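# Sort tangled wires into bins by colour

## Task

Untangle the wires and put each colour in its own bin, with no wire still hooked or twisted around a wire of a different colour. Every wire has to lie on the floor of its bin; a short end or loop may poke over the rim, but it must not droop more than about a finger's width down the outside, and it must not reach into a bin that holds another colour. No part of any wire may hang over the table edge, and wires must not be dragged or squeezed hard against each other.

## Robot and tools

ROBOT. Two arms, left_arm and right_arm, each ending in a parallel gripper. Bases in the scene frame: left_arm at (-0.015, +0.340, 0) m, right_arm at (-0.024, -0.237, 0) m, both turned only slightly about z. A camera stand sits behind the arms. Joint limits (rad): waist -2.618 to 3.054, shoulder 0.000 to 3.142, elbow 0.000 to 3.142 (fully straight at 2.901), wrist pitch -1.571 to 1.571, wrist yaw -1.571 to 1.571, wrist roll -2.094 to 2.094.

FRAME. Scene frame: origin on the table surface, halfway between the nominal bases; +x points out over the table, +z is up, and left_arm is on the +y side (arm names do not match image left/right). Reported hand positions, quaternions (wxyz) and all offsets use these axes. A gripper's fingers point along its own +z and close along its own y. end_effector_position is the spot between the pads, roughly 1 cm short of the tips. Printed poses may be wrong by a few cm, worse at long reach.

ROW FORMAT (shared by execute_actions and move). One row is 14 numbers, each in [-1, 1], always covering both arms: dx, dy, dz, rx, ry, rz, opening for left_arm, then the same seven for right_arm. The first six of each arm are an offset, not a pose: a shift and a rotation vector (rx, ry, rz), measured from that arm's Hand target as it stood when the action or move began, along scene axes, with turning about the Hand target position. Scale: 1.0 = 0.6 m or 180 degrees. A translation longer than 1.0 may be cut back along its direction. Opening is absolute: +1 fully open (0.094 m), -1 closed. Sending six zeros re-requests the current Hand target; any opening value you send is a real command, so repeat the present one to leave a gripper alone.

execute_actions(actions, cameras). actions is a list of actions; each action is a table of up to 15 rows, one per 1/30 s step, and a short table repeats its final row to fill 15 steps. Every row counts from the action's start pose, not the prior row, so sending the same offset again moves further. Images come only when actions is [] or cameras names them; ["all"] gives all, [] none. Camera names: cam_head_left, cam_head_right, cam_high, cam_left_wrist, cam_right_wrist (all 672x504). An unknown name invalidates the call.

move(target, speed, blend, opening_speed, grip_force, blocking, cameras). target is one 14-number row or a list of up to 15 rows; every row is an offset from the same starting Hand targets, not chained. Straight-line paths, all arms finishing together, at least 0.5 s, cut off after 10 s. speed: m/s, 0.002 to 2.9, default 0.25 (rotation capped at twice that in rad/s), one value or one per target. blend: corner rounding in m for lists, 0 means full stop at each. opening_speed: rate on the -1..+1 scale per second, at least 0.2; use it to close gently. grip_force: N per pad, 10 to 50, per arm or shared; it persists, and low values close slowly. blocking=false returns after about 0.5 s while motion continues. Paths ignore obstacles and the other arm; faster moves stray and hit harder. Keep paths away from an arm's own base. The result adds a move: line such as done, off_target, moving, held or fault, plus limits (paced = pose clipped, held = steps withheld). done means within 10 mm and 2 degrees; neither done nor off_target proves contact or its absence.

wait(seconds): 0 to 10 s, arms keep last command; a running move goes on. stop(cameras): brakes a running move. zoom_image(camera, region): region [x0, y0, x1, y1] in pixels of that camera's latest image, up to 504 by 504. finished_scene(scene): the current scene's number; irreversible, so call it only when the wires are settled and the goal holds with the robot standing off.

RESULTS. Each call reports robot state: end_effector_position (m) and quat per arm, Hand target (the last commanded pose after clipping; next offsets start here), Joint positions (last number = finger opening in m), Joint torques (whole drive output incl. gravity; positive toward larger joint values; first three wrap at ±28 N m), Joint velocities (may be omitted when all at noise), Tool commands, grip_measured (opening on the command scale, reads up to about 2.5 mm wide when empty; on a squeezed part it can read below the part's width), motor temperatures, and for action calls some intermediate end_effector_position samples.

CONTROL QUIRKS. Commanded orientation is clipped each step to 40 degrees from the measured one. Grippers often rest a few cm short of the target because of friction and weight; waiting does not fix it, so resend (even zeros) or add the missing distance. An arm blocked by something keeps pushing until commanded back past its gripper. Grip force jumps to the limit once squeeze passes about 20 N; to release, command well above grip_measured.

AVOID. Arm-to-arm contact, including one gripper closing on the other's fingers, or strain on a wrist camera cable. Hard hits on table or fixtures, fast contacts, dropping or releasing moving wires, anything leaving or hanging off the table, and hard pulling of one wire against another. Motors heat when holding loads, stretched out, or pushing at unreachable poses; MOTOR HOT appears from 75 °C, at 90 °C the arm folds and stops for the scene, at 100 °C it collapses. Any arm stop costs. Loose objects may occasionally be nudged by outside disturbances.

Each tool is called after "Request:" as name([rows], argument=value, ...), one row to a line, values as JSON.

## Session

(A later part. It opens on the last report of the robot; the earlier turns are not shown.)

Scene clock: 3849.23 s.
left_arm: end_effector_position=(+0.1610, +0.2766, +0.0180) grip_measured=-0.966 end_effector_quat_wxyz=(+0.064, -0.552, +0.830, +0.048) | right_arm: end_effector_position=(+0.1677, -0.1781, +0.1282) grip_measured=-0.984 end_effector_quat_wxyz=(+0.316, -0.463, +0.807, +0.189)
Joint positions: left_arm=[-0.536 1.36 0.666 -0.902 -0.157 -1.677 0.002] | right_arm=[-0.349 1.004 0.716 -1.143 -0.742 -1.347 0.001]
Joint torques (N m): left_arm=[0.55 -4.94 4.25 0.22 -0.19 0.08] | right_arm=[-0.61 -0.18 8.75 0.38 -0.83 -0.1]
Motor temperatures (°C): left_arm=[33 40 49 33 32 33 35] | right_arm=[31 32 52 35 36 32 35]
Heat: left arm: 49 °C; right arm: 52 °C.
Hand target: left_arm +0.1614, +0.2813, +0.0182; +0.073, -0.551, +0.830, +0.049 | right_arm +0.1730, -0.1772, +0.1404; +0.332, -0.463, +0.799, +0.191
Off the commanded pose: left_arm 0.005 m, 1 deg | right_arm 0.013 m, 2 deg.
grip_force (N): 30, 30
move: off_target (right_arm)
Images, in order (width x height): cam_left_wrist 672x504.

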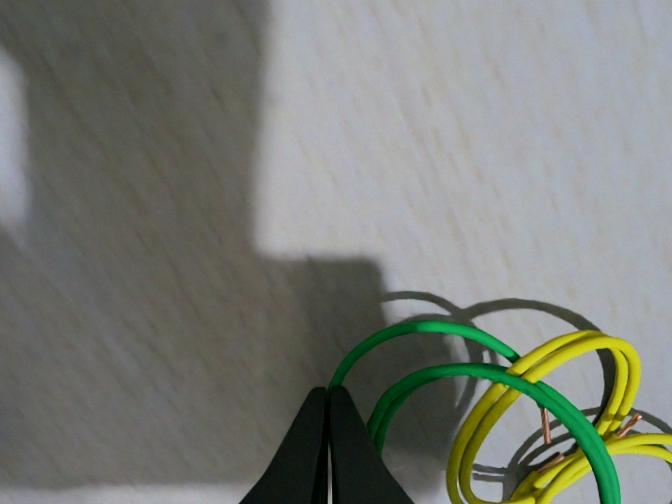

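Request:
move([
  [-0.005,0.0,-0.02,0,0,0,-1,0,0,0,0,0,0,-1],
  [0.02,0.09,-0.02,0,0,0,-1,0,0,0,0,0,0,-1],
], speed=0.4, cameras=["cam_left_wrist"])

Request:
zoom_image(camera="cam_left_wrist", region=[320, 270, 672, 504])

Scene clock: 3863.23 s.
left_arm: end_effector_position=(+0.1688, +0.3262, +0.0077) grip_measured=-0.966 end_effector_quat_wxyz=(+0.050, -0.549, +0.833, +0.043) | right_arm: end_effector_position=(+0.1677, -0.1781, +0.1282) grip_measured=-0.984 end_effector_quat_wxyz=(+0.316, -0.463, +0.807, +0.189)
Joint positions: left_arm=[-0.243 1.334 0.605 -0.832 -0.131 -1.374 0.002] | right_arm=[-0.349 1.004 0.716 -1.143 -0.742 -1.347 0.001]
Joint torques (N m): left_arm=[1.28 -4.31 3.79 0.57 -0.43 0.02] | right_arm=[-0.61 -0.17 8.73 0.38 -0.83 -0.09]
Heat: left arm: 49 °C; right arm: 52 °C.
Hand target: left_arm +0.1735, +0.3353, +0.0063; +0.073, -0.551, +0.830, +0.049 | right_arm +0.1730, -0.1772, +0.1404; +0.332, -0.463, +0.799, +0.191
Off the commanded pose: left_arm 0.010 m, 3 deg | right_arm 0.013 m, 2 deg.
grip_force (N): 30, 30
move: off_target (left_arm, right_arm)
Images, in order (width x height): cam_left_wrist 672x504.

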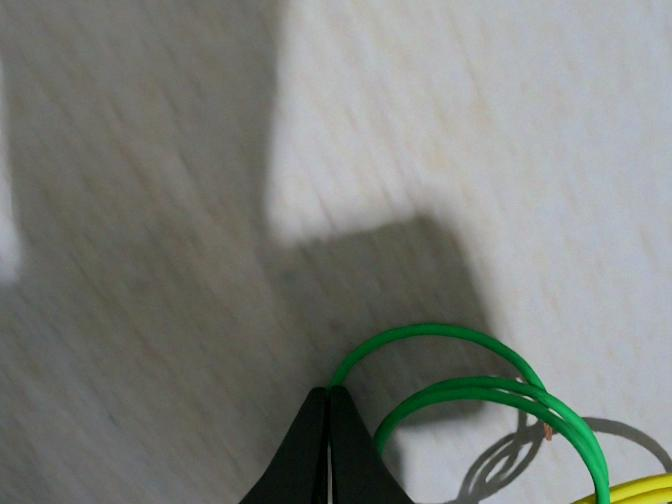

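Scaled by 1.432 from the camera's 672x504 image, which has a finer 960x720 frame.

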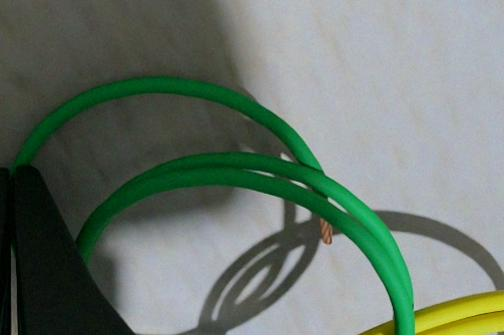

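Request:
move([
  [0,0,0,0,0,0,-0.7,0,0,0,0,0,0,-1],
  [0,0,0.12,0,0,0,-0.7,0,0,0,0,0,0,-1],
  [0.07,-0.1,0.15,0,0,-0.7,-0.6,0,0,0,0,0,0,-1],
], speed=0.25, cameras=["cam_left_wrist"])

Request:
zoom_image(camera="cam_left_wrist", region=[200, 200, 520, 500])

Scene clock: 3880.83 s.
left_arm: end_effector_position=(+0.2146, +0.2758, +0.0921) grip_measured=-0.603 end_effector_quat_wxyz=(+0.077, +0.488, +0.869, -0.036) | right_arm: end_effector_position=(+0.1677, -0.1781, +0.1282) grip_measured=-0.984 end_effector_quat_wxyz=(+0.316, -0.463, +0.807, +0.189)
Joint positions: left_arm=[-0.223 1.331 0.95 -1.065 0.116 0.828 0.019] | right_arm=[-0.349 1.004 0.716 -1.143 -0.742 -1.347 0.001]
Joint torques (N m): left_arm=[0.96 -3.52 7.39 0.18 0.2 0.08] | right_arm=[-0.61 -0.17 8.73 0.38 -0.82 -0.1]
Heat: left arm: 50 °C; right arm: 52 °C.
Hand target: left_arm +0.2154, +0.2753, +0.0962; +0.076, +0.489, +0.868, -0.043 | right_arm +0.1730, -0.1772, +0.1404; +0.332, -0.463, +0.799, +0.191
Off the commanded pose: left_arm 0.004 m, 1 deg | right_arm 0.013 m, 2 deg.
grip_force (N): 30, 30
move: off_target (right_arm)
Images, in order (width x height): cam_left_wrist 672x504.

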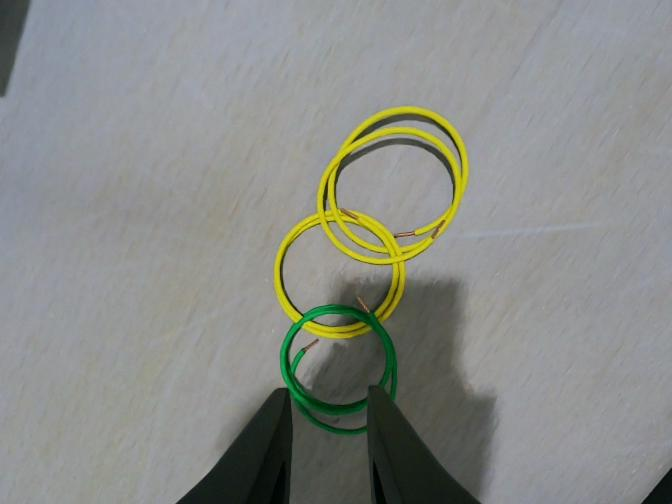

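Scaled by 1.575 from the camera's 672x504 image, which has a finer 960x720 frame.

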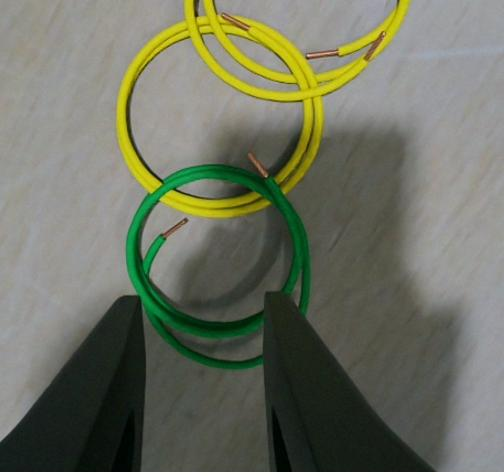

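Request:
zoom_image(camera="cam_left_wrist", region=[260, 290, 420, 410])

Request:
zoom_image(camera="cam_left_wrist", region=[270, 295, 340, 350])

Scaled by 3.150 from the camera's 672x504 image, which has a finer 960x720 frame.

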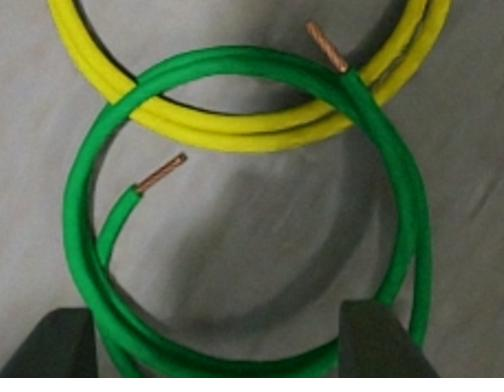

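Scaled by 7.200 from the camera's 672x504 image, which has a finer 960x720 frame.

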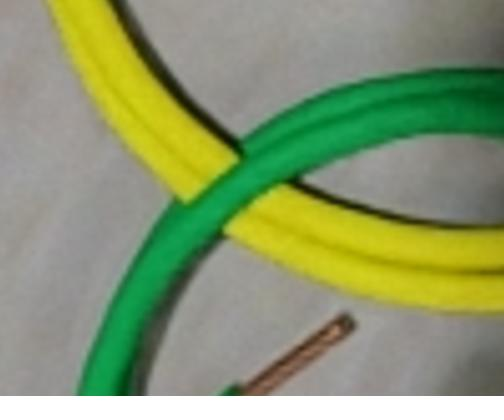

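Request:
move([
  [0.0095,0.052,-0.1,0,0,0,-0.5,0,0,0,0,0,0,-1],
  [0.0095,0.052,-0.157,0,0,0,-0.5,0,0,0,0,0,0,-1],
], speed=0.2, cameras=["cam_left_wrist"])

Request:
zoom_image(camera="cam_left_wrist", region=[220, 300, 480, 500])

Scene clock: 3914.00 s.
left_arm: end_effector_position=(+0.2221, +0.3077, +0.0067) grip_measured=-0.503 end_effector_quat_wxyz=(+0.075, +0.487, +0.869, -0.036) | right_arm: end_effector_position=(+0.1677, -0.1781, +0.1282) grip_measured=-0.984 end_effector_quat_wxyz=(+0.316, -0.463, +0.807, +0.189)
Joint positions: left_arm=[-0.075 1.478 0.711 -0.702 0.132 0.974 0.023] | right_arm=[-0.349 1.004 0.716 -1.143 -0.742 -1.347 0.001]
Joint torques (N m): left_arm=[0.39 -3.86 4.22 0.59 0.27 0.11] | right_arm=[-0.61 -0.17 8.75 0.38 -0.83 -0.09]
Heat: left arm: 52 °C; right arm: 52 °C.
Hand target: left_arm +0.2212, +0.3065, +0.0020; +0.076, +0.489, +0.868, -0.043 | right_arm +0.1730, -0.1772, +0.1404; +0.332, -0.463, +0.799, +0.191
Off the commanded pose: left_arm 0.005 m, 1 deg | right_arm 0.013 m, 2 deg.
grip_force (N): 30, 30
move: off_target (right_arm)
Images, in order (width x height): cam_left_wrist 672x504.

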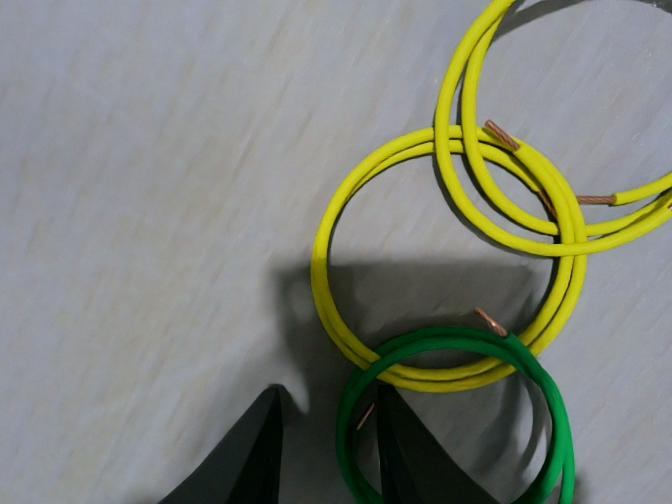

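Scaled by 1.938 from the camera's 672x504 image, which has a finer 960x720 frame.

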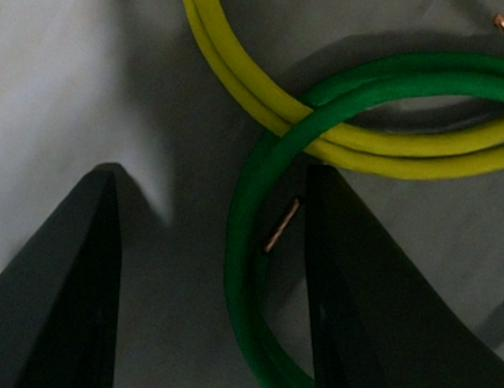

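Request:
move([
  [0,0,0.002,0,0,0,-1,0,0,0,0,0,0,-1],
  [0,0.002,0.035,0,0,0,-1,0,0,0,0,0,0,-1],
  [-0.015,0.031,0.04,0,0,0.222,-1,0,0,0,0,0,0,-1],
  [-0.042,0.05,0.04,0,0,0.444,-1,0,0,0,0,0,0,-1],
  [-0.065,0.045,0.03,0,0,0.655,-1,0,0,0,0,0,0,-1],
], speed=0.15, blend=[0,0.003,0.006,0.006,0], cameras=["cam_left_wrist"])

Request:
zoom_image(camera="cam_left_wrist", region=[320, 270, 672, 504])

Scene clock: 3939.97 s.
left_arm: end_effector_position=(+0.1868, +0.3301, +0.0206) grip_measured=-0.924 end_effector_quat_wxyz=(+0.079, -0.490, +0.868, +0.027) | right_arm: end_effector_position=(+0.1677, -0.1781, +0.1282) grip_measured=-0.984 end_effector_quat_wxyz=(+0.316, -0.463, +0.807, +0.189)
Joint positions: left_arm=[-0.215 1.301 0.633 -0.816 -0.142 -1.202 0.004] | right_arm=[-0.349 1.004 0.716 -1.143 -0.742 -1.347 0.001]
Joint torques (N m): left_arm=[-0.76 -2.92 5.41 0.13 -0.28 -0.15] | right_arm=[-0.62 -0.17 8.73 0.38 -0.83 -0.1]
Heat: left arm: 50 °C; right arm: 52 °C.
Hand target: left_arm +0.1822, +0.3335, +0.0200; +0.076, -0.491, +0.867, +0.043 | right_arm +0.1730, -0.1772, +0.1404; +0.332, -0.463, +0.799, +0.191
Off the commanded pose: left_arm 0.006 m, 2 deg | right_arm 0.013 m, 2 deg.
grip_force (N): 30, 30
move: off_target (right_arm)
Images, in order (width x height): cam_left_wrist 672x504.

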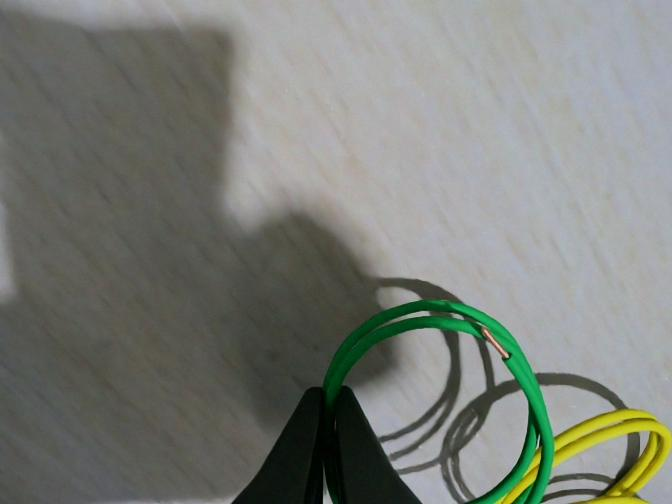

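Scaled by 1.432 from the camera's 672x504 image, which has a finer 960x720 frame.

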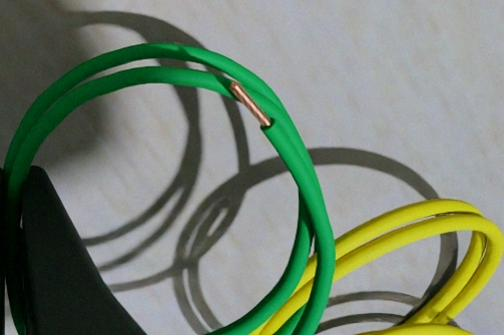

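Request:
move([
  [0.02,-0.03,0,0,0,0,-1,0,0,0,0,0,0,-1],
  [0.02,-0.03,-0.025,0,0,0,-1,0,0,0,0,0,0,-1],
  [0.02,-0.03,-0.025,0,0,0,-0.65,0,0,0,0,0,0,-1],
  [0.02,-0.03,0.12,0,0,0,-0.7,0,0,0,0,0,0,-1],
  [0.06,-0.1,0.15,0,0,-0.6,-0.6,0,0,0,0,0,0,-1],
], speed=0.2, cameras=["cam_left_wrist"])

Request:
zoom_image(camera="cam_left_wrist", region=[180, 200, 500, 440])

Scene clock: 3958.73 s.
left_arm: end_effector_position=(+0.2171, +0.2742, +0.1058) grip_measured=-0.603 end_effector_quat_wxyz=(+0.081, +0.410, +0.908, -0.030) | right_arm: end_effector_position=(+0.1677, -0.1781, +0.1282) grip_measured=-0.984 end_effector_quat_wxyz=(+0.316, -0.463, +0.807, +0.189)
Joint positions: left_arm=[-0.245 1.317 0.992 -1.101 0.093 0.631 0.019] | right_arm=[-0.349 1.004 0.716 -1.143 -0.742 -1.347 0.001]
Joint torques (N m): left_arm=[0.44 -3.71 7.41 0.26 0.2 0.1] | right_arm=[-0.61 -0.16 8.73 0.37 -0.82 -0.1]
Heat: left arm: 51 °C; right arm: 52 °C.
Hand target: left_arm +0.2181, +0.2735, +0.1100; +0.080, +0.413, +0.907, -0.036 | right_arm +0.1730, -0.1772, +0.1404; +0.332, -0.463, +0.799, +0.191
Off the commanded pose: left_arm 0.004 m, 1 deg | right_arm 0.013 m, 2 deg.
grip_force (N): 30, 30
move: off_target (right_arm)
Images, in order (width x height): cam_left_wrist 672x504.

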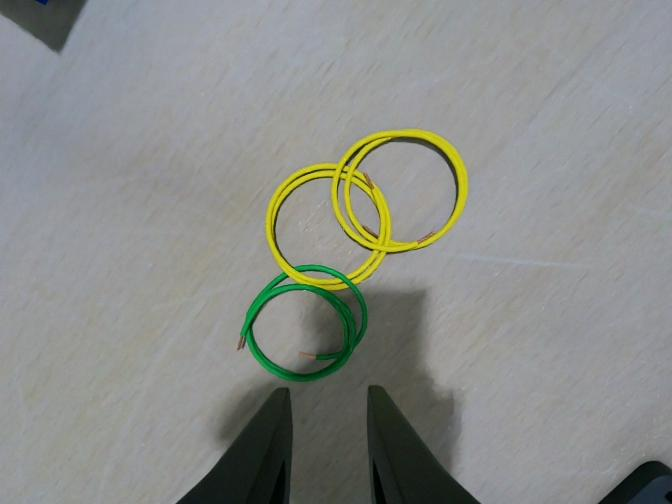

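Scaled by 1.575 from the camera's 672x504 image, which has a finer 960x720 frame.

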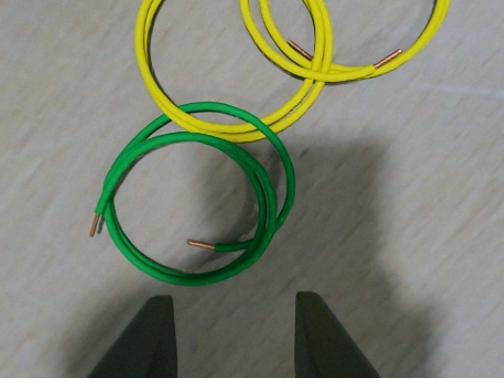

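Request:
zoom_image(camera="cam_left_wrist", region=[230, 250, 390, 370])

Request:
zoom_image(camera="cam_left_wrist", region=[265, 255, 335, 305])

Request:
zoom_image(camera="cam_left_wrist", region=[320, 260, 390, 310])

Scaled by 3.150 from the camera's 672x504 image, which has a finer 960x720 frame.

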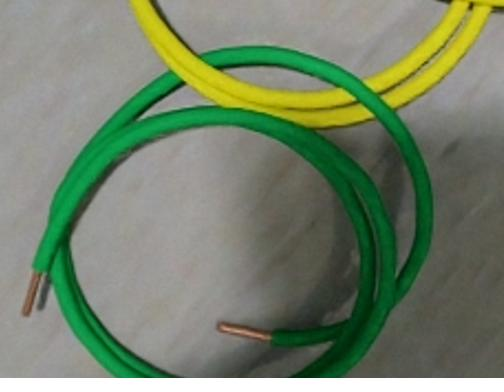

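Scaled by 7.200 from the camera's 672x504 image, which has a finer 960x720 frame.

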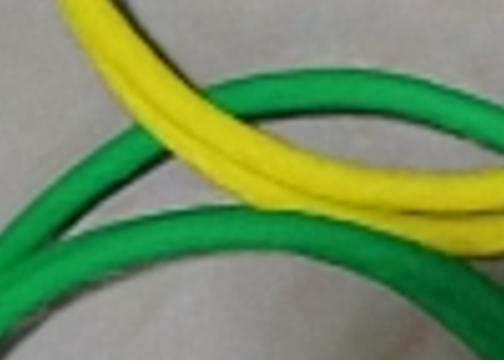

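Scaled by 7.200 from the camera's 672x504 image, which has a finer 960x720 frame.

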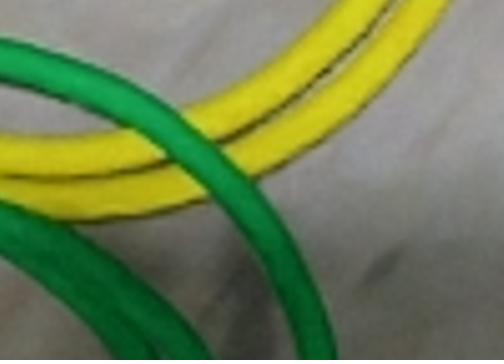

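Request:
move([
  [0.0337,0.0527,-0.12,0,0,-0.11,-0.5,0,0,0,0,0,0,-1],
  [0.0337,0.0527,-0.18,0,0,-0.11,-0.5,0,0,0,0,0,0,-1],
], speed=0.2, cameras=["cam_left_wrist"])

Request:
zoom_image(camera="cam_left_wrist", region=[220, 300, 480, 500])

Scene clock: 3982.17 s.
left_arm: end_effector_position=(+0.2396, +0.3063, +0.0070) grip_measured=-0.503 end_effector_quat_wxyz=(+0.071, +0.560, +0.824, -0.041) | right_arm: end_effector_position=(+0.1677, -0.1781, +0.1282) grip_measured=-0.984 end_effector_quat_wxyz=(+0.316, -0.463, +0.807, +0.189)
Joint positions: left_arm=[-0.068 1.569 0.798 -0.724 0.146 1.155 0.023] | right_arm=[-0.349 1.004 0.716 -1.143 -0.742 -1.347 0.001]
Joint torques (N m): left_arm=[0.61 -4.55 4.36 0.49 0.26 0.05] | right_arm=[-0.62 -0.17 8.75 0.37 -0.83 -0.09]
Heat: left arm: 51 °C; right arm: 52 °C.
Hand target: left_arm +0.2384, +0.3052, +0.0020; +0.072, +0.562, +0.822, -0.049 | right_arm +0.1730, -0.1772, +0.1404; +0.332, -0.463, +0.799, +0.191
Off the commanded pose: left_arm 0.005 m, 1 deg | right_arm 0.013 m, 2 deg.
grip_force (N): 30, 30
move: off_target (right_arm)
Images, in order (width x height): cam_left_wrist 672x504.

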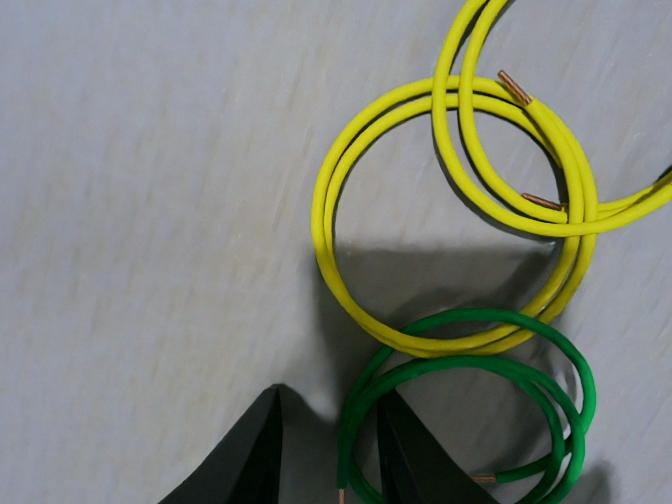

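Scaled by 1.938 from the camera's 672x504 image, which has a finer 960x720 frame.

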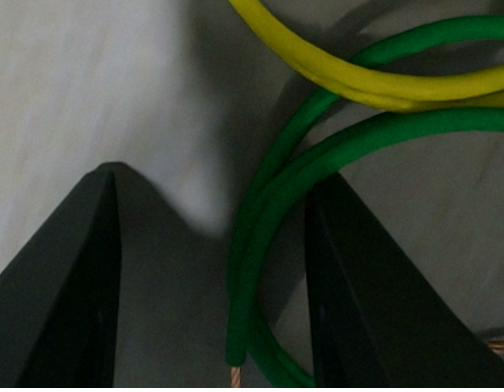

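Request:
move([
  [0,0,0.002,0,0,0,-1,0,0,0,0,0,0,-1],
  [0,0.002,0.03,0,0,0,-1,0,0,0,0,0,0,-1],
  [-0.0145,0.04,0.03,0,0,0.222,-1,0,0,0,0,0,0,-1],
  [-0.042,0.064,0.03,0,0,0.444,-1,0,0,0,0,0,0,-1],
  [-0.073,0.06,0.025,0,0,0.694,-1,0,0,0,0,0,0,-1],
  [-0.073,0.08,0.0,0,0,0.694,-1,0,0,0,0,0,0,-1],
], speed=0.15, blend=[0,0.003,0.006,0.006,0.003,0], cameras=["cam_left_wrist"])

Request:
zoom_image(camera="cam_left_wrist", region=[320, 270, 672, 504])

Scene clock: 4005.27 s.
left_arm: end_effector_position=(+0.1936, +0.3467, +0.0071) grip_measured=-0.942 end_effector_quat_wxyz=(+0.070, -0.468, +0.880, +0.031) | right_arm: end_effector_position=(+0.1677, -0.1781, +0.1282) grip_measured=-0.984 end_effector_quat_wxyz=(+0.316, -0.463, +0.807, +0.189)
Joint positions: left_arm=[-0.118 1.365 0.621 -0.743 -0.128 -1.055 0.003] | right_arm=[-0.349 1.004 0.716 -1.143 -0.742 -1.347 0.001]
Joint torques (N m): left_arm=[0.96 -2.78 4.01 0.7 -0.26 0.05] | right_arm=[-0.61 -0.17 8.73 0.38 -0.83 -0.09]
Heat: left arm: 49 °C; right arm: 52 °C.
Hand target: left_arm +0.1946, +0.3532, +0.0020; +0.077, -0.469, +0.879, +0.041 | right_arm +0.1730, -0.1772, +0.1404; +0.332, -0.463, +0.799, +0.191
Off the commanded pose: left_arm 0.008 m, 1 deg | right_arm 0.013 m, 2 deg.
grip_force (N): 30, 30
move: off_target (right_arm)
Images, in order (width x height): cam_left_wrist 672x504.

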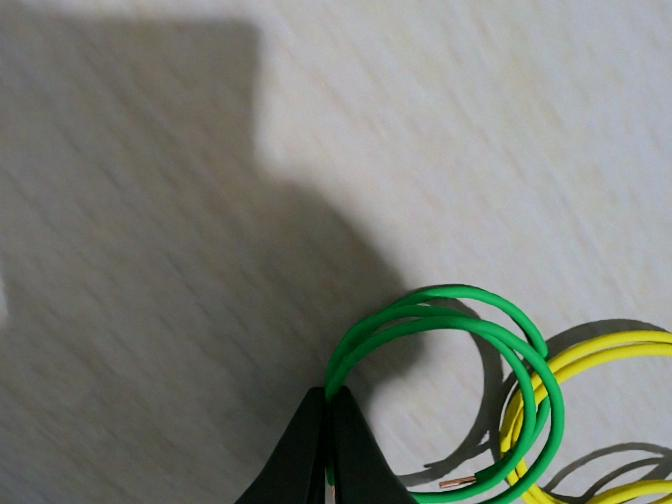

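Scaled by 1.432 from the camera's 672x504 image, which has a finer 960x720 frame.

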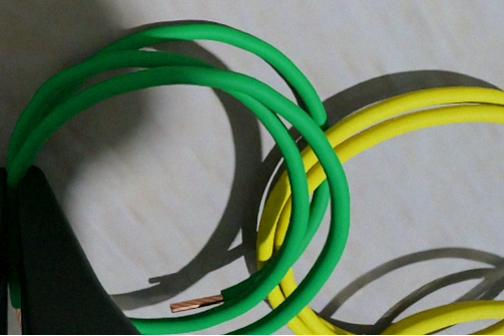

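Request:
move([
  [0,0,0,0,0,0,-0.6,0,0,0,0,0,0,-1],
  [0,0,0.13,0,0,0,-0.7,0,0,0,0,0,0,-1],
  [0.05,-0.13,0.18,0,0,-0.6,-0.6,0,0,0,0,0,0,-1],
], speed=0.2, cameras=["cam_left_wrist"])

Request:
zoom_image(camera="cam_left_wrist", region=[180, 200, 500, 440])

Scene clock: 4024.30 s.
left_arm: end_effector_position=(+0.2248, +0.2792, +0.1061) grip_measured=-0.603 end_effector_quat_wxyz=(+0.081, +0.427, +0.900, -0.031) | right_arm: end_effector_position=(+0.1677, -0.1781, +0.1282) grip_measured=-0.984 end_effector_quat_wxyz=(+0.316, -0.463, +0.807, +0.189)
Joint positions: left_arm=[-0.213 1.346 1.016 -1.1 0.102 0.7 0.019] | right_arm=[-0.349 1.004 0.716 -1.143 -0.742 -1.347 0.001]
Joint torques (N m): left_arm=[-0.49 -3.71 7.39 0.27 0.22 0.12] | right_arm=[-0.61 -0.18 8.73 0.38 -0.83 -0.09]
Heat: left arm: 50 °C; right arm: 52 °C.
Hand target: left_arm +0.2247, +0.2751, +0.1100; +0.079, +0.435, +0.896, -0.038 | right_arm +0.1730, -0.1772, +0.1404; +0.332, -0.463, +0.799, +0.191
Off the commanded pose: left_arm 0.006 m, 1 deg | right_arm 0.013 m, 2 deg.
grip_force (N): 30, 30
move: off_target (right_arm)
Images, in order (width x height): cam_left_wrist 672x504.

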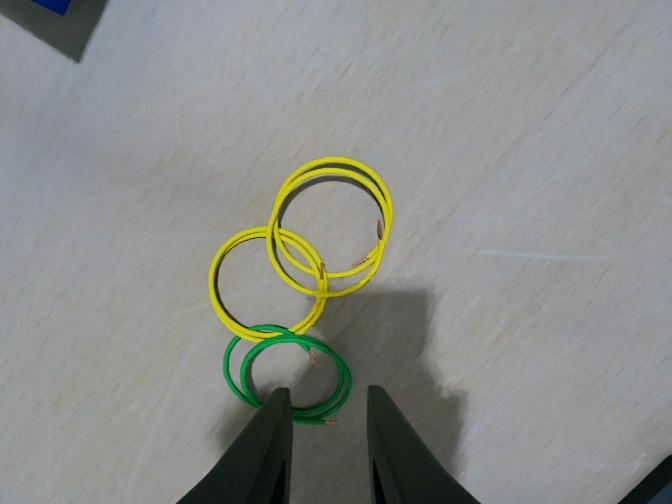

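Scaled by 1.575 from the camera's 672x504 image, which has a finer 960x720 frame.

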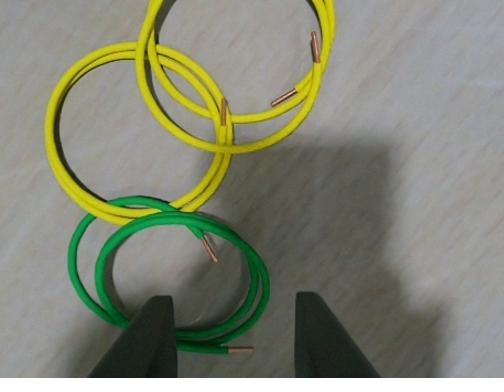

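Request:
move([
  [0.0288,0.105,-0.12,0,0,0,-0.75,0,0,0,0,0,0,-1],
  [0.0288,0.105,-0.155,0,0,0,-0.75,0,0,0,0,0,0,-1],
], speed=0.2, cameras=["cam_left_wrist"])

Request:
zoom_image(camera="cam_left_wrist", region=[220, 300, 480, 500])

Scene clock: 4041.40 s.
left_arm: end_effector_position=(+0.2405, +0.3394, +0.0196) grip_measured=-0.747 end_effector_quat_wxyz=(+0.073, +0.432, +0.898, -0.033) | right_arm: end_effector_position=(+0.1677, -0.1781, +0.1282) grip_measured=-0.984 end_effector_quat_wxyz=(+0.316, -0.463, +0.807, +0.189)
Joint positions: left_arm=[0.051 1.523 0.81 -0.765 0.131 0.976 0.012] | right_arm=[-0.349 1.004 0.716 -1.143 -0.742 -1.347 0.001]
Joint torques (N m): left_arm=[0.66 -4.98 4.64 0.56 0.22 0.09] | right_arm=[-0.61 -0.18 8.75 0.38 -0.83 -0.1]
Heat: left arm: 50 °C; right arm: 52 °C.
Hand target: left_arm +0.2418, +0.3381, +0.0170; +0.079, +0.435, +0.896, -0.038 | right_arm +0.1730, -0.1772, +0.1404; +0.332, -0.463, +0.799, +0.191
Off the commanded pose: left_arm 0.003 m, 1 deg | right_arm 0.013 m, 2 deg.
grip_force (N): 30, 30
move: off_target (right_arm)
Images, in order (width x height): cam_left_wrist 672x504.

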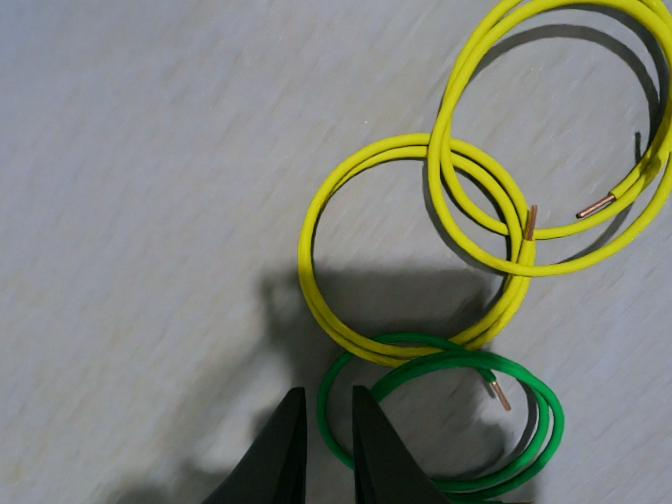

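Scaled by 1.938 from the camera's 672x504 image, which has a finer 960x720 frame.

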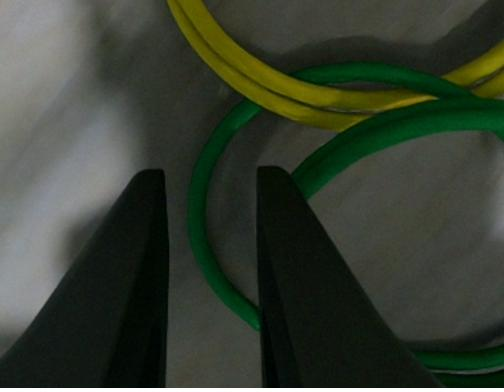

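Request:
move([
  [0.002,0.0018,-0.029,0,0,0,-0.75,0,0,0,0,0,0,-1],
  [0.002,0.0018,-0.029,0,0,0,-1,0,0,0,0,0,0,-1],
], speed=0.1, cameras=["cam_left_wrist"])

Scene clock: 4049.30 s.
left_arm: end_effector_position=(+0.2444, +0.3400, +0.0065) grip_measured=-0.954 end_effector_quat_wxyz=(+0.078, +0.432, +0.898, -0.032) | right_arm: end_effector_position=(+0.1677, -0.1781, +0.1282) grip_measured=-0.984 end_effector_quat_wxyz=(+0.316, -0.463, +0.807, +0.189)
Joint positions: left_arm=[0.055 1.557 0.782 -0.694 0.135 0.98 0.002] | right_arm=[-0.349 1.004 0.716 -1.143 -0.742 -1.347 0.001]
Joint torques (N m): left_arm=[0.66 -4.37 4.11 0.66 0.22 0.1] | right_arm=[-0.61 -0.17 8.73 0.38 -0.83 -0.09]
Heat: left arm: 50 °C; right arm: 52 °C.
Hand target: left_arm +0.2431, +0.3393, -0.0004; +0.079, +0.435, +0.896, -0.038 | right_arm +0.1730, -0.1772, +0.1404; +0.332, -0.463, +0.799, +0.191
Off the commanded pose: left_arm 0.007 m, 1 deg | right_arm 0.013 m, 2 deg.
grip_force (N): 30, 30
move: off_target (right_arm)
Images, in order (width x height): cam_left_wrist 672x504.

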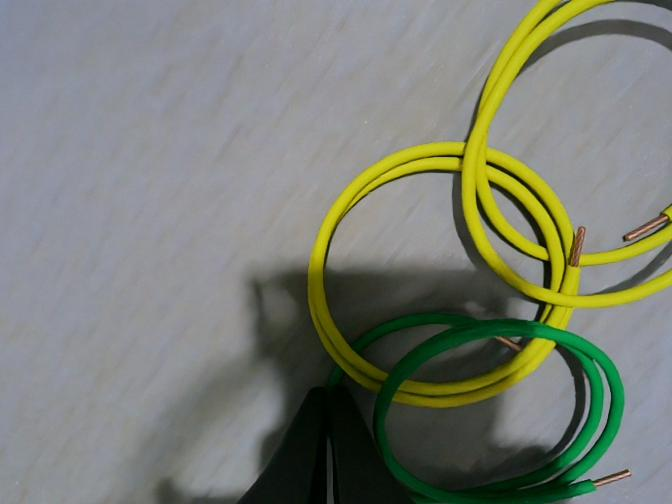

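Request:
move([
  [0,0.005,0.018,0,0,0,-1,0,0,0,0,0,0,-1],
  [-0.02,0.05,0.018,0,0,0.2,-1,0,0,0,0,0,0,-1],
  [-0.065,0.085,0.018,0,0,0.4,-1,0,0,0,0,0,0,-1],
], speed=0.2, blend=[0.003,0.006,0], cameras=["cam_left_wrist"])

Request:
zoom_image(camera="cam_left_wrist", region=[320, 270, 672, 504])

Scene clock: 4065.93 s.
left_arm: end_effector_position=(+0.2051, +0.3874, +0.0098) grip_measured=-0.957 end_effector_quat_wxyz=(+0.080, -0.167, +0.983, +0.011) | right_arm: end_effector_position=(+0.1677, -0.1781, +0.1282) grip_measured=-0.984 end_effector_quat_wxyz=(+0.316, -0.463, +0.807, +0.189)
Joint positions: left_arm=[0.159 1.354 0.622 -0.678 -0.017 -0.141 0.002] | right_arm=[-0.349 1.004 0.716 -1.143 -0.742 -1.347 0.001]
Joint torques (N m): left_arm=[0.4 -5.35 4.52 0.62 -0.05 -0.08] | right_arm=[-0.61 -0.18 8.73 0.38 -0.83 -0.1]
Heat: left arm: 49 °C; right arm: 52 °C.
Hand target: left_arm +0.2041, +0.3903, +0.0105; +0.086, -0.175, +0.981, +0.016 | right_arm +0.1730, -0.1772, +0.1404; +0.332, -0.463, +0.799, +0.191
Off the commanded pose: left_arm 0.003 m, 1 deg | right_arm 0.013 m, 2 deg.
grip_force (N): 30, 30
move: off_target (right_arm)
Images, in order (width x height): cam_left_wrist 672x504.

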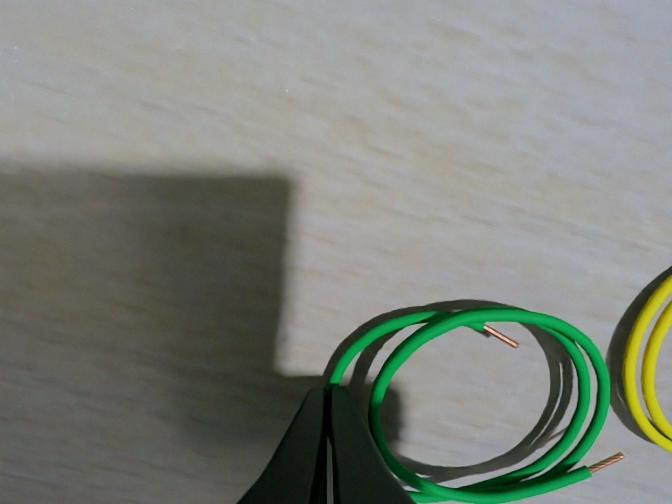

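Scaled by 1.432 from the camera's 672x504 image, which has a finer 960x720 frame.

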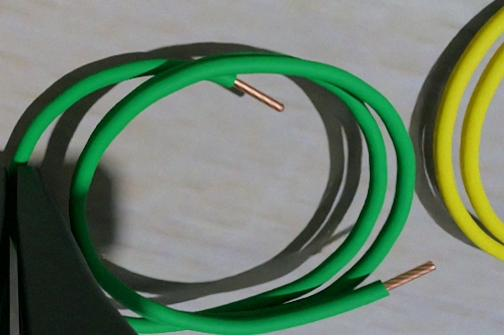

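Request:
move([
  [0,0,0.3,0,0,0,-1,0,0,0,0,0,0,-1],
  [0.15,-0.3,0.33,0,0,-0.2,-1,0,0,0,0,0,0,-1],
  [0.43,-0.62,0.3,0,0,-0.4,-1,0,0,0,0,0,0,-1],
], speed=0.25, blend=[0.03,0.05,0], cameras=["cam_left_wrist","cam_high","cam_head_left"])

Scene clock: 4081.40 s.
left_arm: end_effector_position=(+0.4583, +0.0252, +0.1927) grip_measured=-0.957 end_effector_quat_wxyz=(+0.248, +0.411, +0.875, -0.060) | right_arm: end_effector_position=(+0.1677, -0.1781, +0.1282) grip_measured=-0.984 end_effector_quat_wxyz=(+0.316, -0.463, +0.807, +0.189)
Joint positions: left_arm=[-0.607 2.513 2.846 -1.389 0.051 0.292 0.002] | right_arm=[-0.349 1.004 0.716 -1.143 -0.742 -1.347 0.001]
Joint torques (N m): left_arm=[-0.55 -12.03 6.82 1.24 0.08 0.04] | right_arm=[-0.62 -0.17 8.73 0.38 -0.83 -0.09]
Heat: left arm: 50 °C; right arm: 53 °C.
Hand target: left_arm +0.4621, +0.0182, +0.1902; +0.079, +0.435, +0.896, -0.038 | right_arm +0.1730, -0.1772, +0.1404; +0.332, -0.463, +0.799, +0.191
Off the commanded pose: left_arm 0.008 m, 20 deg | right_arm 0.013 m, 2 deg.
elbow stopped short (left arm): the move would have taken joint 3 (elbow) straighter than the controller allows.
grip_force (N): 30, 30
move: off_target (left_arm, right_arm)
Images, in order (width x height): cam_head_left 672x504, cam_high 672x504, cam_left_wrist 672x504.

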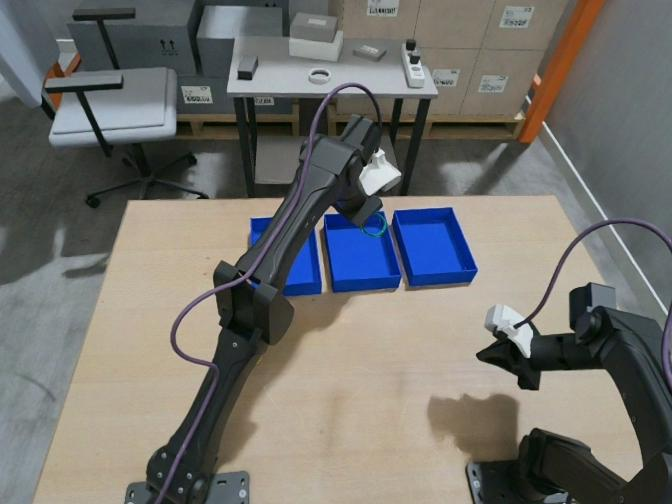

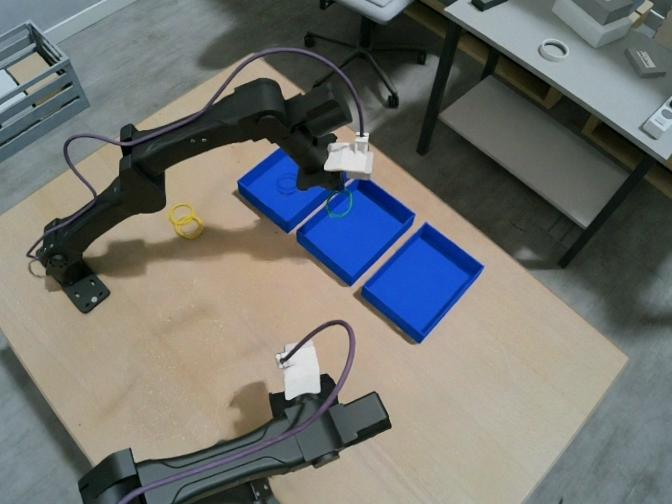

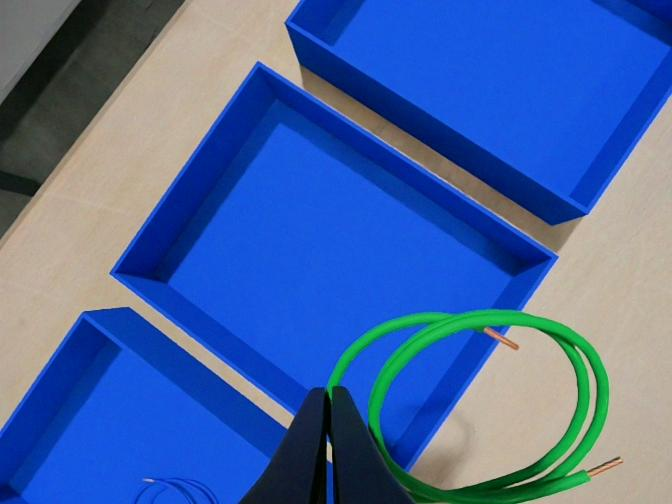

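Request:
move(target=[0.047,0.02,-0.15,0,0,0.25,-1,0,0,0,0,0,0,-1], speed=0.2, cameras=["cam_left_wrist","cam_high","cam_head_left"])

Scene clock: 4096.53 s.
left_arm: end_effector_position=(+0.4823, +0.0300, +0.1060) grip_measured=-0.957 end_effector_quat_wxyz=(+0.193, +0.071, +0.977, -0.065) | right_arm: end_effector_position=(+0.1677, -0.1781, +0.1282) grip_measured=-0.984 end_effector_quat_wxyz=(+0.316, -0.463, +0.807, +0.189)
Joint positions: left_arm=[-0.616 2.68 2.846 -1.334 -0.073 -0.421 0.002] | right_arm=[-0.349 1.004 0.716 -1.143 -0.742 -1.347 0.001]
Joint torques (N m): left_arm=[0.62 -12.98 7.17 1.04 -0.08 -0.07] | right_arm=[-0.62 -0.18 8.75 0.38 -0.83 -0.09]
Heat: left arm: 51 °C; right arm: 53 °C.
Hand target: left_arm +0.4904, +0.0303, +0.1004; +0.088, +0.059, +0.994, -0.005 | right_arm +0.1730, -0.1772, +0.1404; +0.332, -0.463, +0.799, +0.191
Off the commanded pose: left_arm 0.010 m, 14 deg | right_arm 0.013 m, 2 deg.
elbow stopped short (left arm): the move would have taken joint 3 (elbow) straighter than the controller allows.
grip_force (N): 30, 30
move: off_target (left_arm, right_arm)
Images, in order (width x height): cam_head_left 672x504, cam_high 672x504, cam_left_wrist 672x504.

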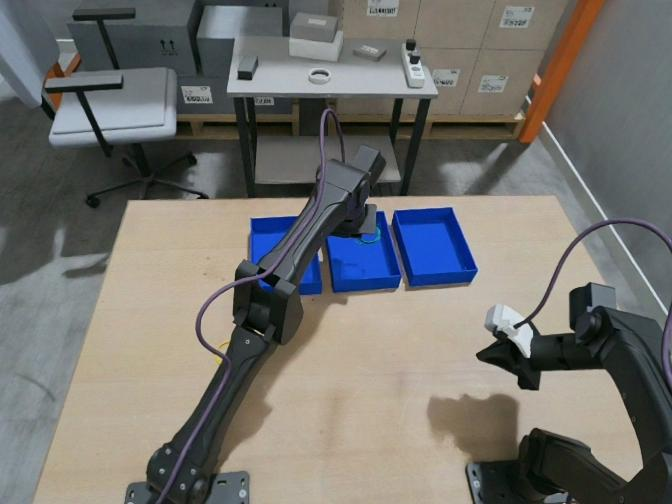

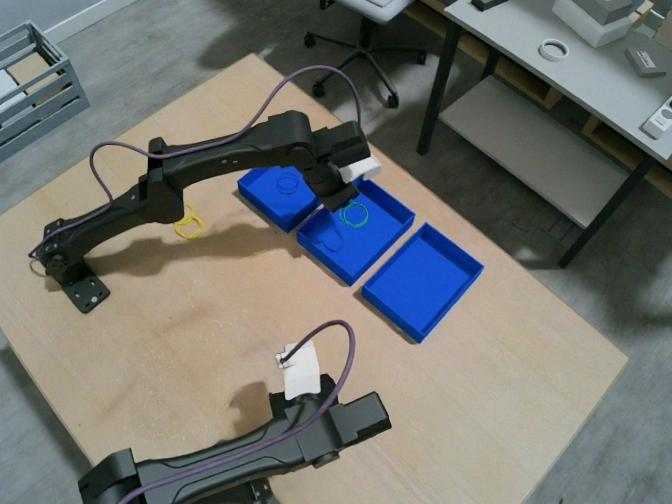

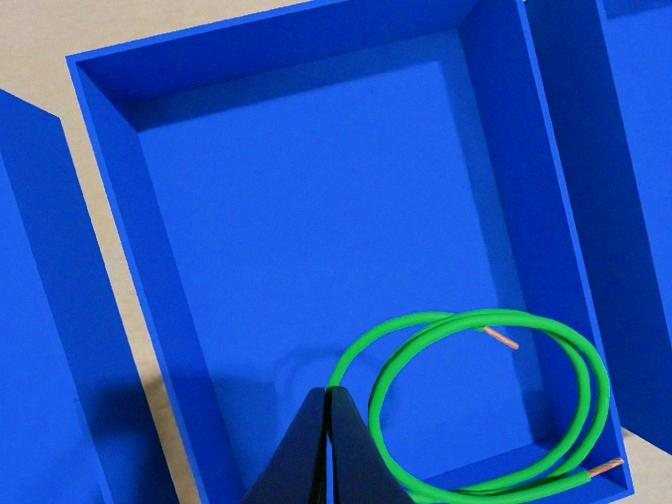

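Request:
move([
  [0.035,0.035,-0.06,0,0,0,-1,0,0,0,0,0,0,-1],
  [0.035,0.035,-0.115,0,0,0,-1,0,0,0,0,0,0,-1],
], speed=0.12, cameras=["cam_left_wrist","cam_high"])

Scene clock: 4106.27 s.
left_arm: end_effector_position=(+0.5046, +0.0516, +0.0387) grip_measured=-0.957 end_effector_quat_wxyz=(+0.165, +0.060, +0.983, -0.044) | right_arm: end_effector_position=(+0.1677, -0.1781, +0.1282) grip_measured=-0.984 end_effector_quat_wxyz=(+0.316, -0.463, +0.807, +0.189)
Joint positions: left_arm=[-0.564 2.807 2.846 -1.273 -0.069 -0.395 0.002] | right_arm=[-0.349 1.004 0.716 -1.143 -0.742 -1.347 0.001]
Joint torques (N m): left_arm=[0.39 -13.65 7.17 0.93 -0.01 0.06] | right_arm=[-0.62 -0.18 8.73 0.37 -0.83 -0.1]
Heat: left arm: 52 °C; right arm: 53 °C.
Hand target: left_arm +0.5113, +0.0511, +0.0315; +0.088, +0.059, +0.994, -0.005 | right_arm +0.1730, -0.1772, +0.1404; +0.332, -0.463, +0.799, +0.191
Off the commanded pose: left_arm 0.010 m, 10 deg | right_arm 0.013 m, 2 deg.
elbow stopped short (left arm): the move would have taken joint 3 (elbow) straighter than the controller allows.
grip_force (N): 30, 30
move: off_target (left_arm, right_arm)
Images, in order (width x height): cam_high 672x504, cam_left_wrist 672x504.

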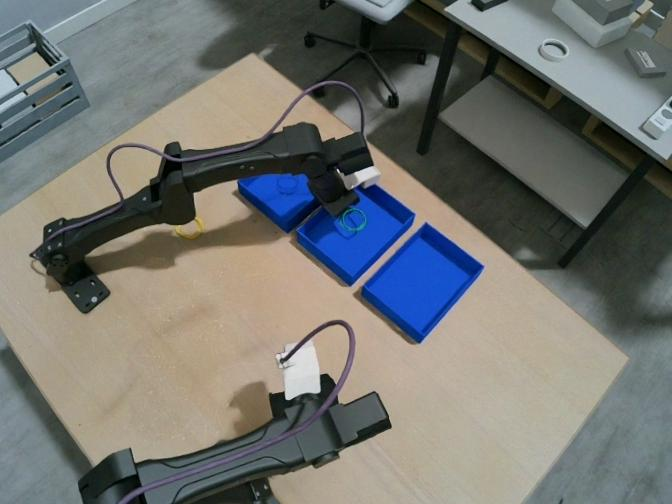

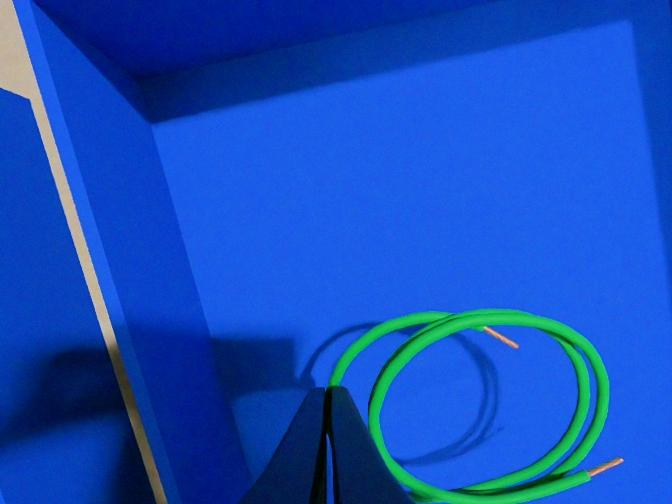

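Request:
move([
  [0,0,-0.02,0,0,0,-1,0,0,0,0,0,0,-1],
  [0,0,-0.02,0,0,0,-0.6,0,0,0,0,0,0,-1],
  [0,0,0.12,0,0,0,-0.6,0,0,0,0,0,0,-1],
], speed=0.12, opening_speed=0.4, cameras=["cam_left_wrist"])

Scene clock: 4130.53 s.
left_arm: end_effector_position=(+0.5107, +0.0479, +0.0890) grip_measured=-0.603 end_effector_quat_wxyz=(+0.207, +0.060, +0.974, -0.065) | right_arm: end_effector_position=(+0.1677, -0.1781, +0.1282) grip_measured=-0.984 end_effector_quat_wxyz=(+0.316, -0.463, +0.807, +0.189)
Joint positions: left_arm=[-0.564 2.725 2.853 -1.266 -0.068 -0.391 0.019] | right_arm=[-0.349 1.004 0.716 -1.143 -0.742 -1.347 0.001]
Joint torques (N m): left_arm=[0.54 -16.99 6.64 0.77 0.04 0.08] | right_arm=[-0.61 -0.18 8.73 0.37 -0.83 -0.09]
Motor temperatures (°C): left_arm=[33 54 52 34 32 33 36] | right_arm=[31 31 53 35 36 32 35]
Heat: left arm: 54 °C; right arm: 53 °C.
Hand target: left_arm +0.5113, +0.0511, +0.1033; +0.088, +0.059, +0.994, -0.005 | right_arm +0.1730, -0.1772, +0.1404; +0.332, -0.463, +0.799, +0.191
Off the commanded pose: left_arm 0.015 m, 15 deg | right_arm 0.013 m, 2 deg.
elbow stopped short (left arm): the move would have taken joint 3 (elbow) straighter than the controller allows.
grip_force (N): 30, 30
move: off_target (left_arm, right_arm); target 2's new opening was sent with left_arm's hand 0.011 m and 9 deg from that target
Images, in order (width x height): cam_left_wrist 672x504.

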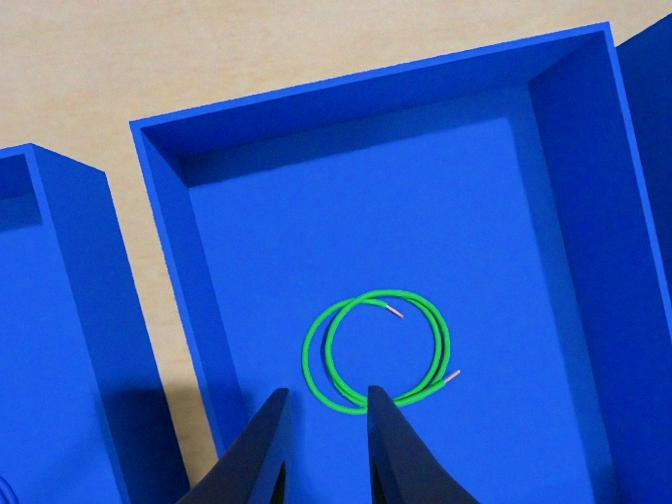

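Request:
move([
  [0,0,0.1,0,0,0,-0.6,0,0,0,0,0,0,-1],
  [-0.3,0.2,0.15,0,0,-0.15,-0.6,0,0,0,0,0,0,-1],
  [-0.5,0.38,0.06,0,0,-0.25,-0.6,0,0,0,0,0,0,-1],
], speed=0.25, blend=[0.02,0.05,0], cameras=["cam_left_wrist","cam_high"])

Scene clock: 4142.27 s.
left_arm: end_effector_position=(+0.2110, +0.2800, +0.1403) grip_measured=-0.603 end_effector_quat_wxyz=(+0.071, +0.432, +0.898, -0.034) | right_arm: end_effector_position=(+0.1677, -0.1781, +0.1282) grip_measured=-0.984 end_effector_quat_wxyz=(+0.316, -0.463, +0.807, +0.189)
Joint positions: left_arm=[-0.219 1.31 1.127 -1.268 0.103 0.707 0.019] | right_arm=[-0.349 1.004 0.716 -1.143 -0.742 -1.347 0.001]
Joint torques (N m): left_arm=[0.38 -4.83 4.57 0.58 0.19 0.09] | right_arm=[-0.62 -0.17 8.73 0.38 -0.83 -0.09]
Heat: left arm: 53 °C; right arm: 53 °C.
Hand target: left_arm +0.2113, +0.2791, +0.1393; +0.079, +0.435, +0.896, -0.038 | right_arm +0.1730, -0.1772, +0.1404; +0.332, -0.463, +0.799, +0.191
Off the commanded pose: left_arm 0.001 m, 1 deg | right_arm 0.013 m, 2 deg.
elbow stopped short (left arm): the move would have taken joint 3 (elbow) straighter than the controller allows.
grip_force (N): 30, 30
move: off_target (right_arm)
Images, in order (width x height): cam_high 672x504, cam_left_wrist 672x504.

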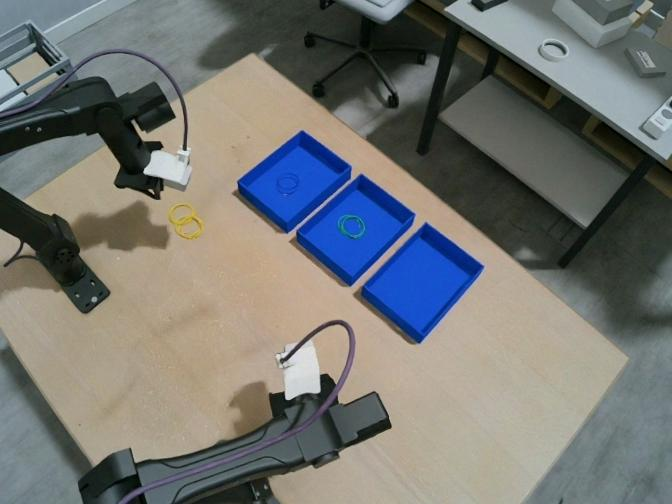

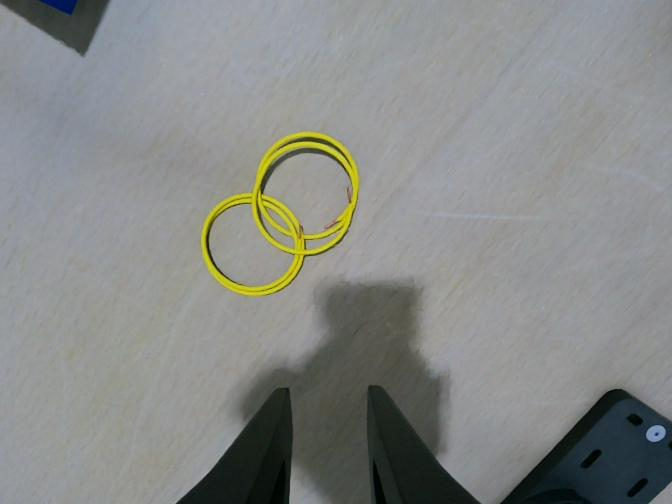

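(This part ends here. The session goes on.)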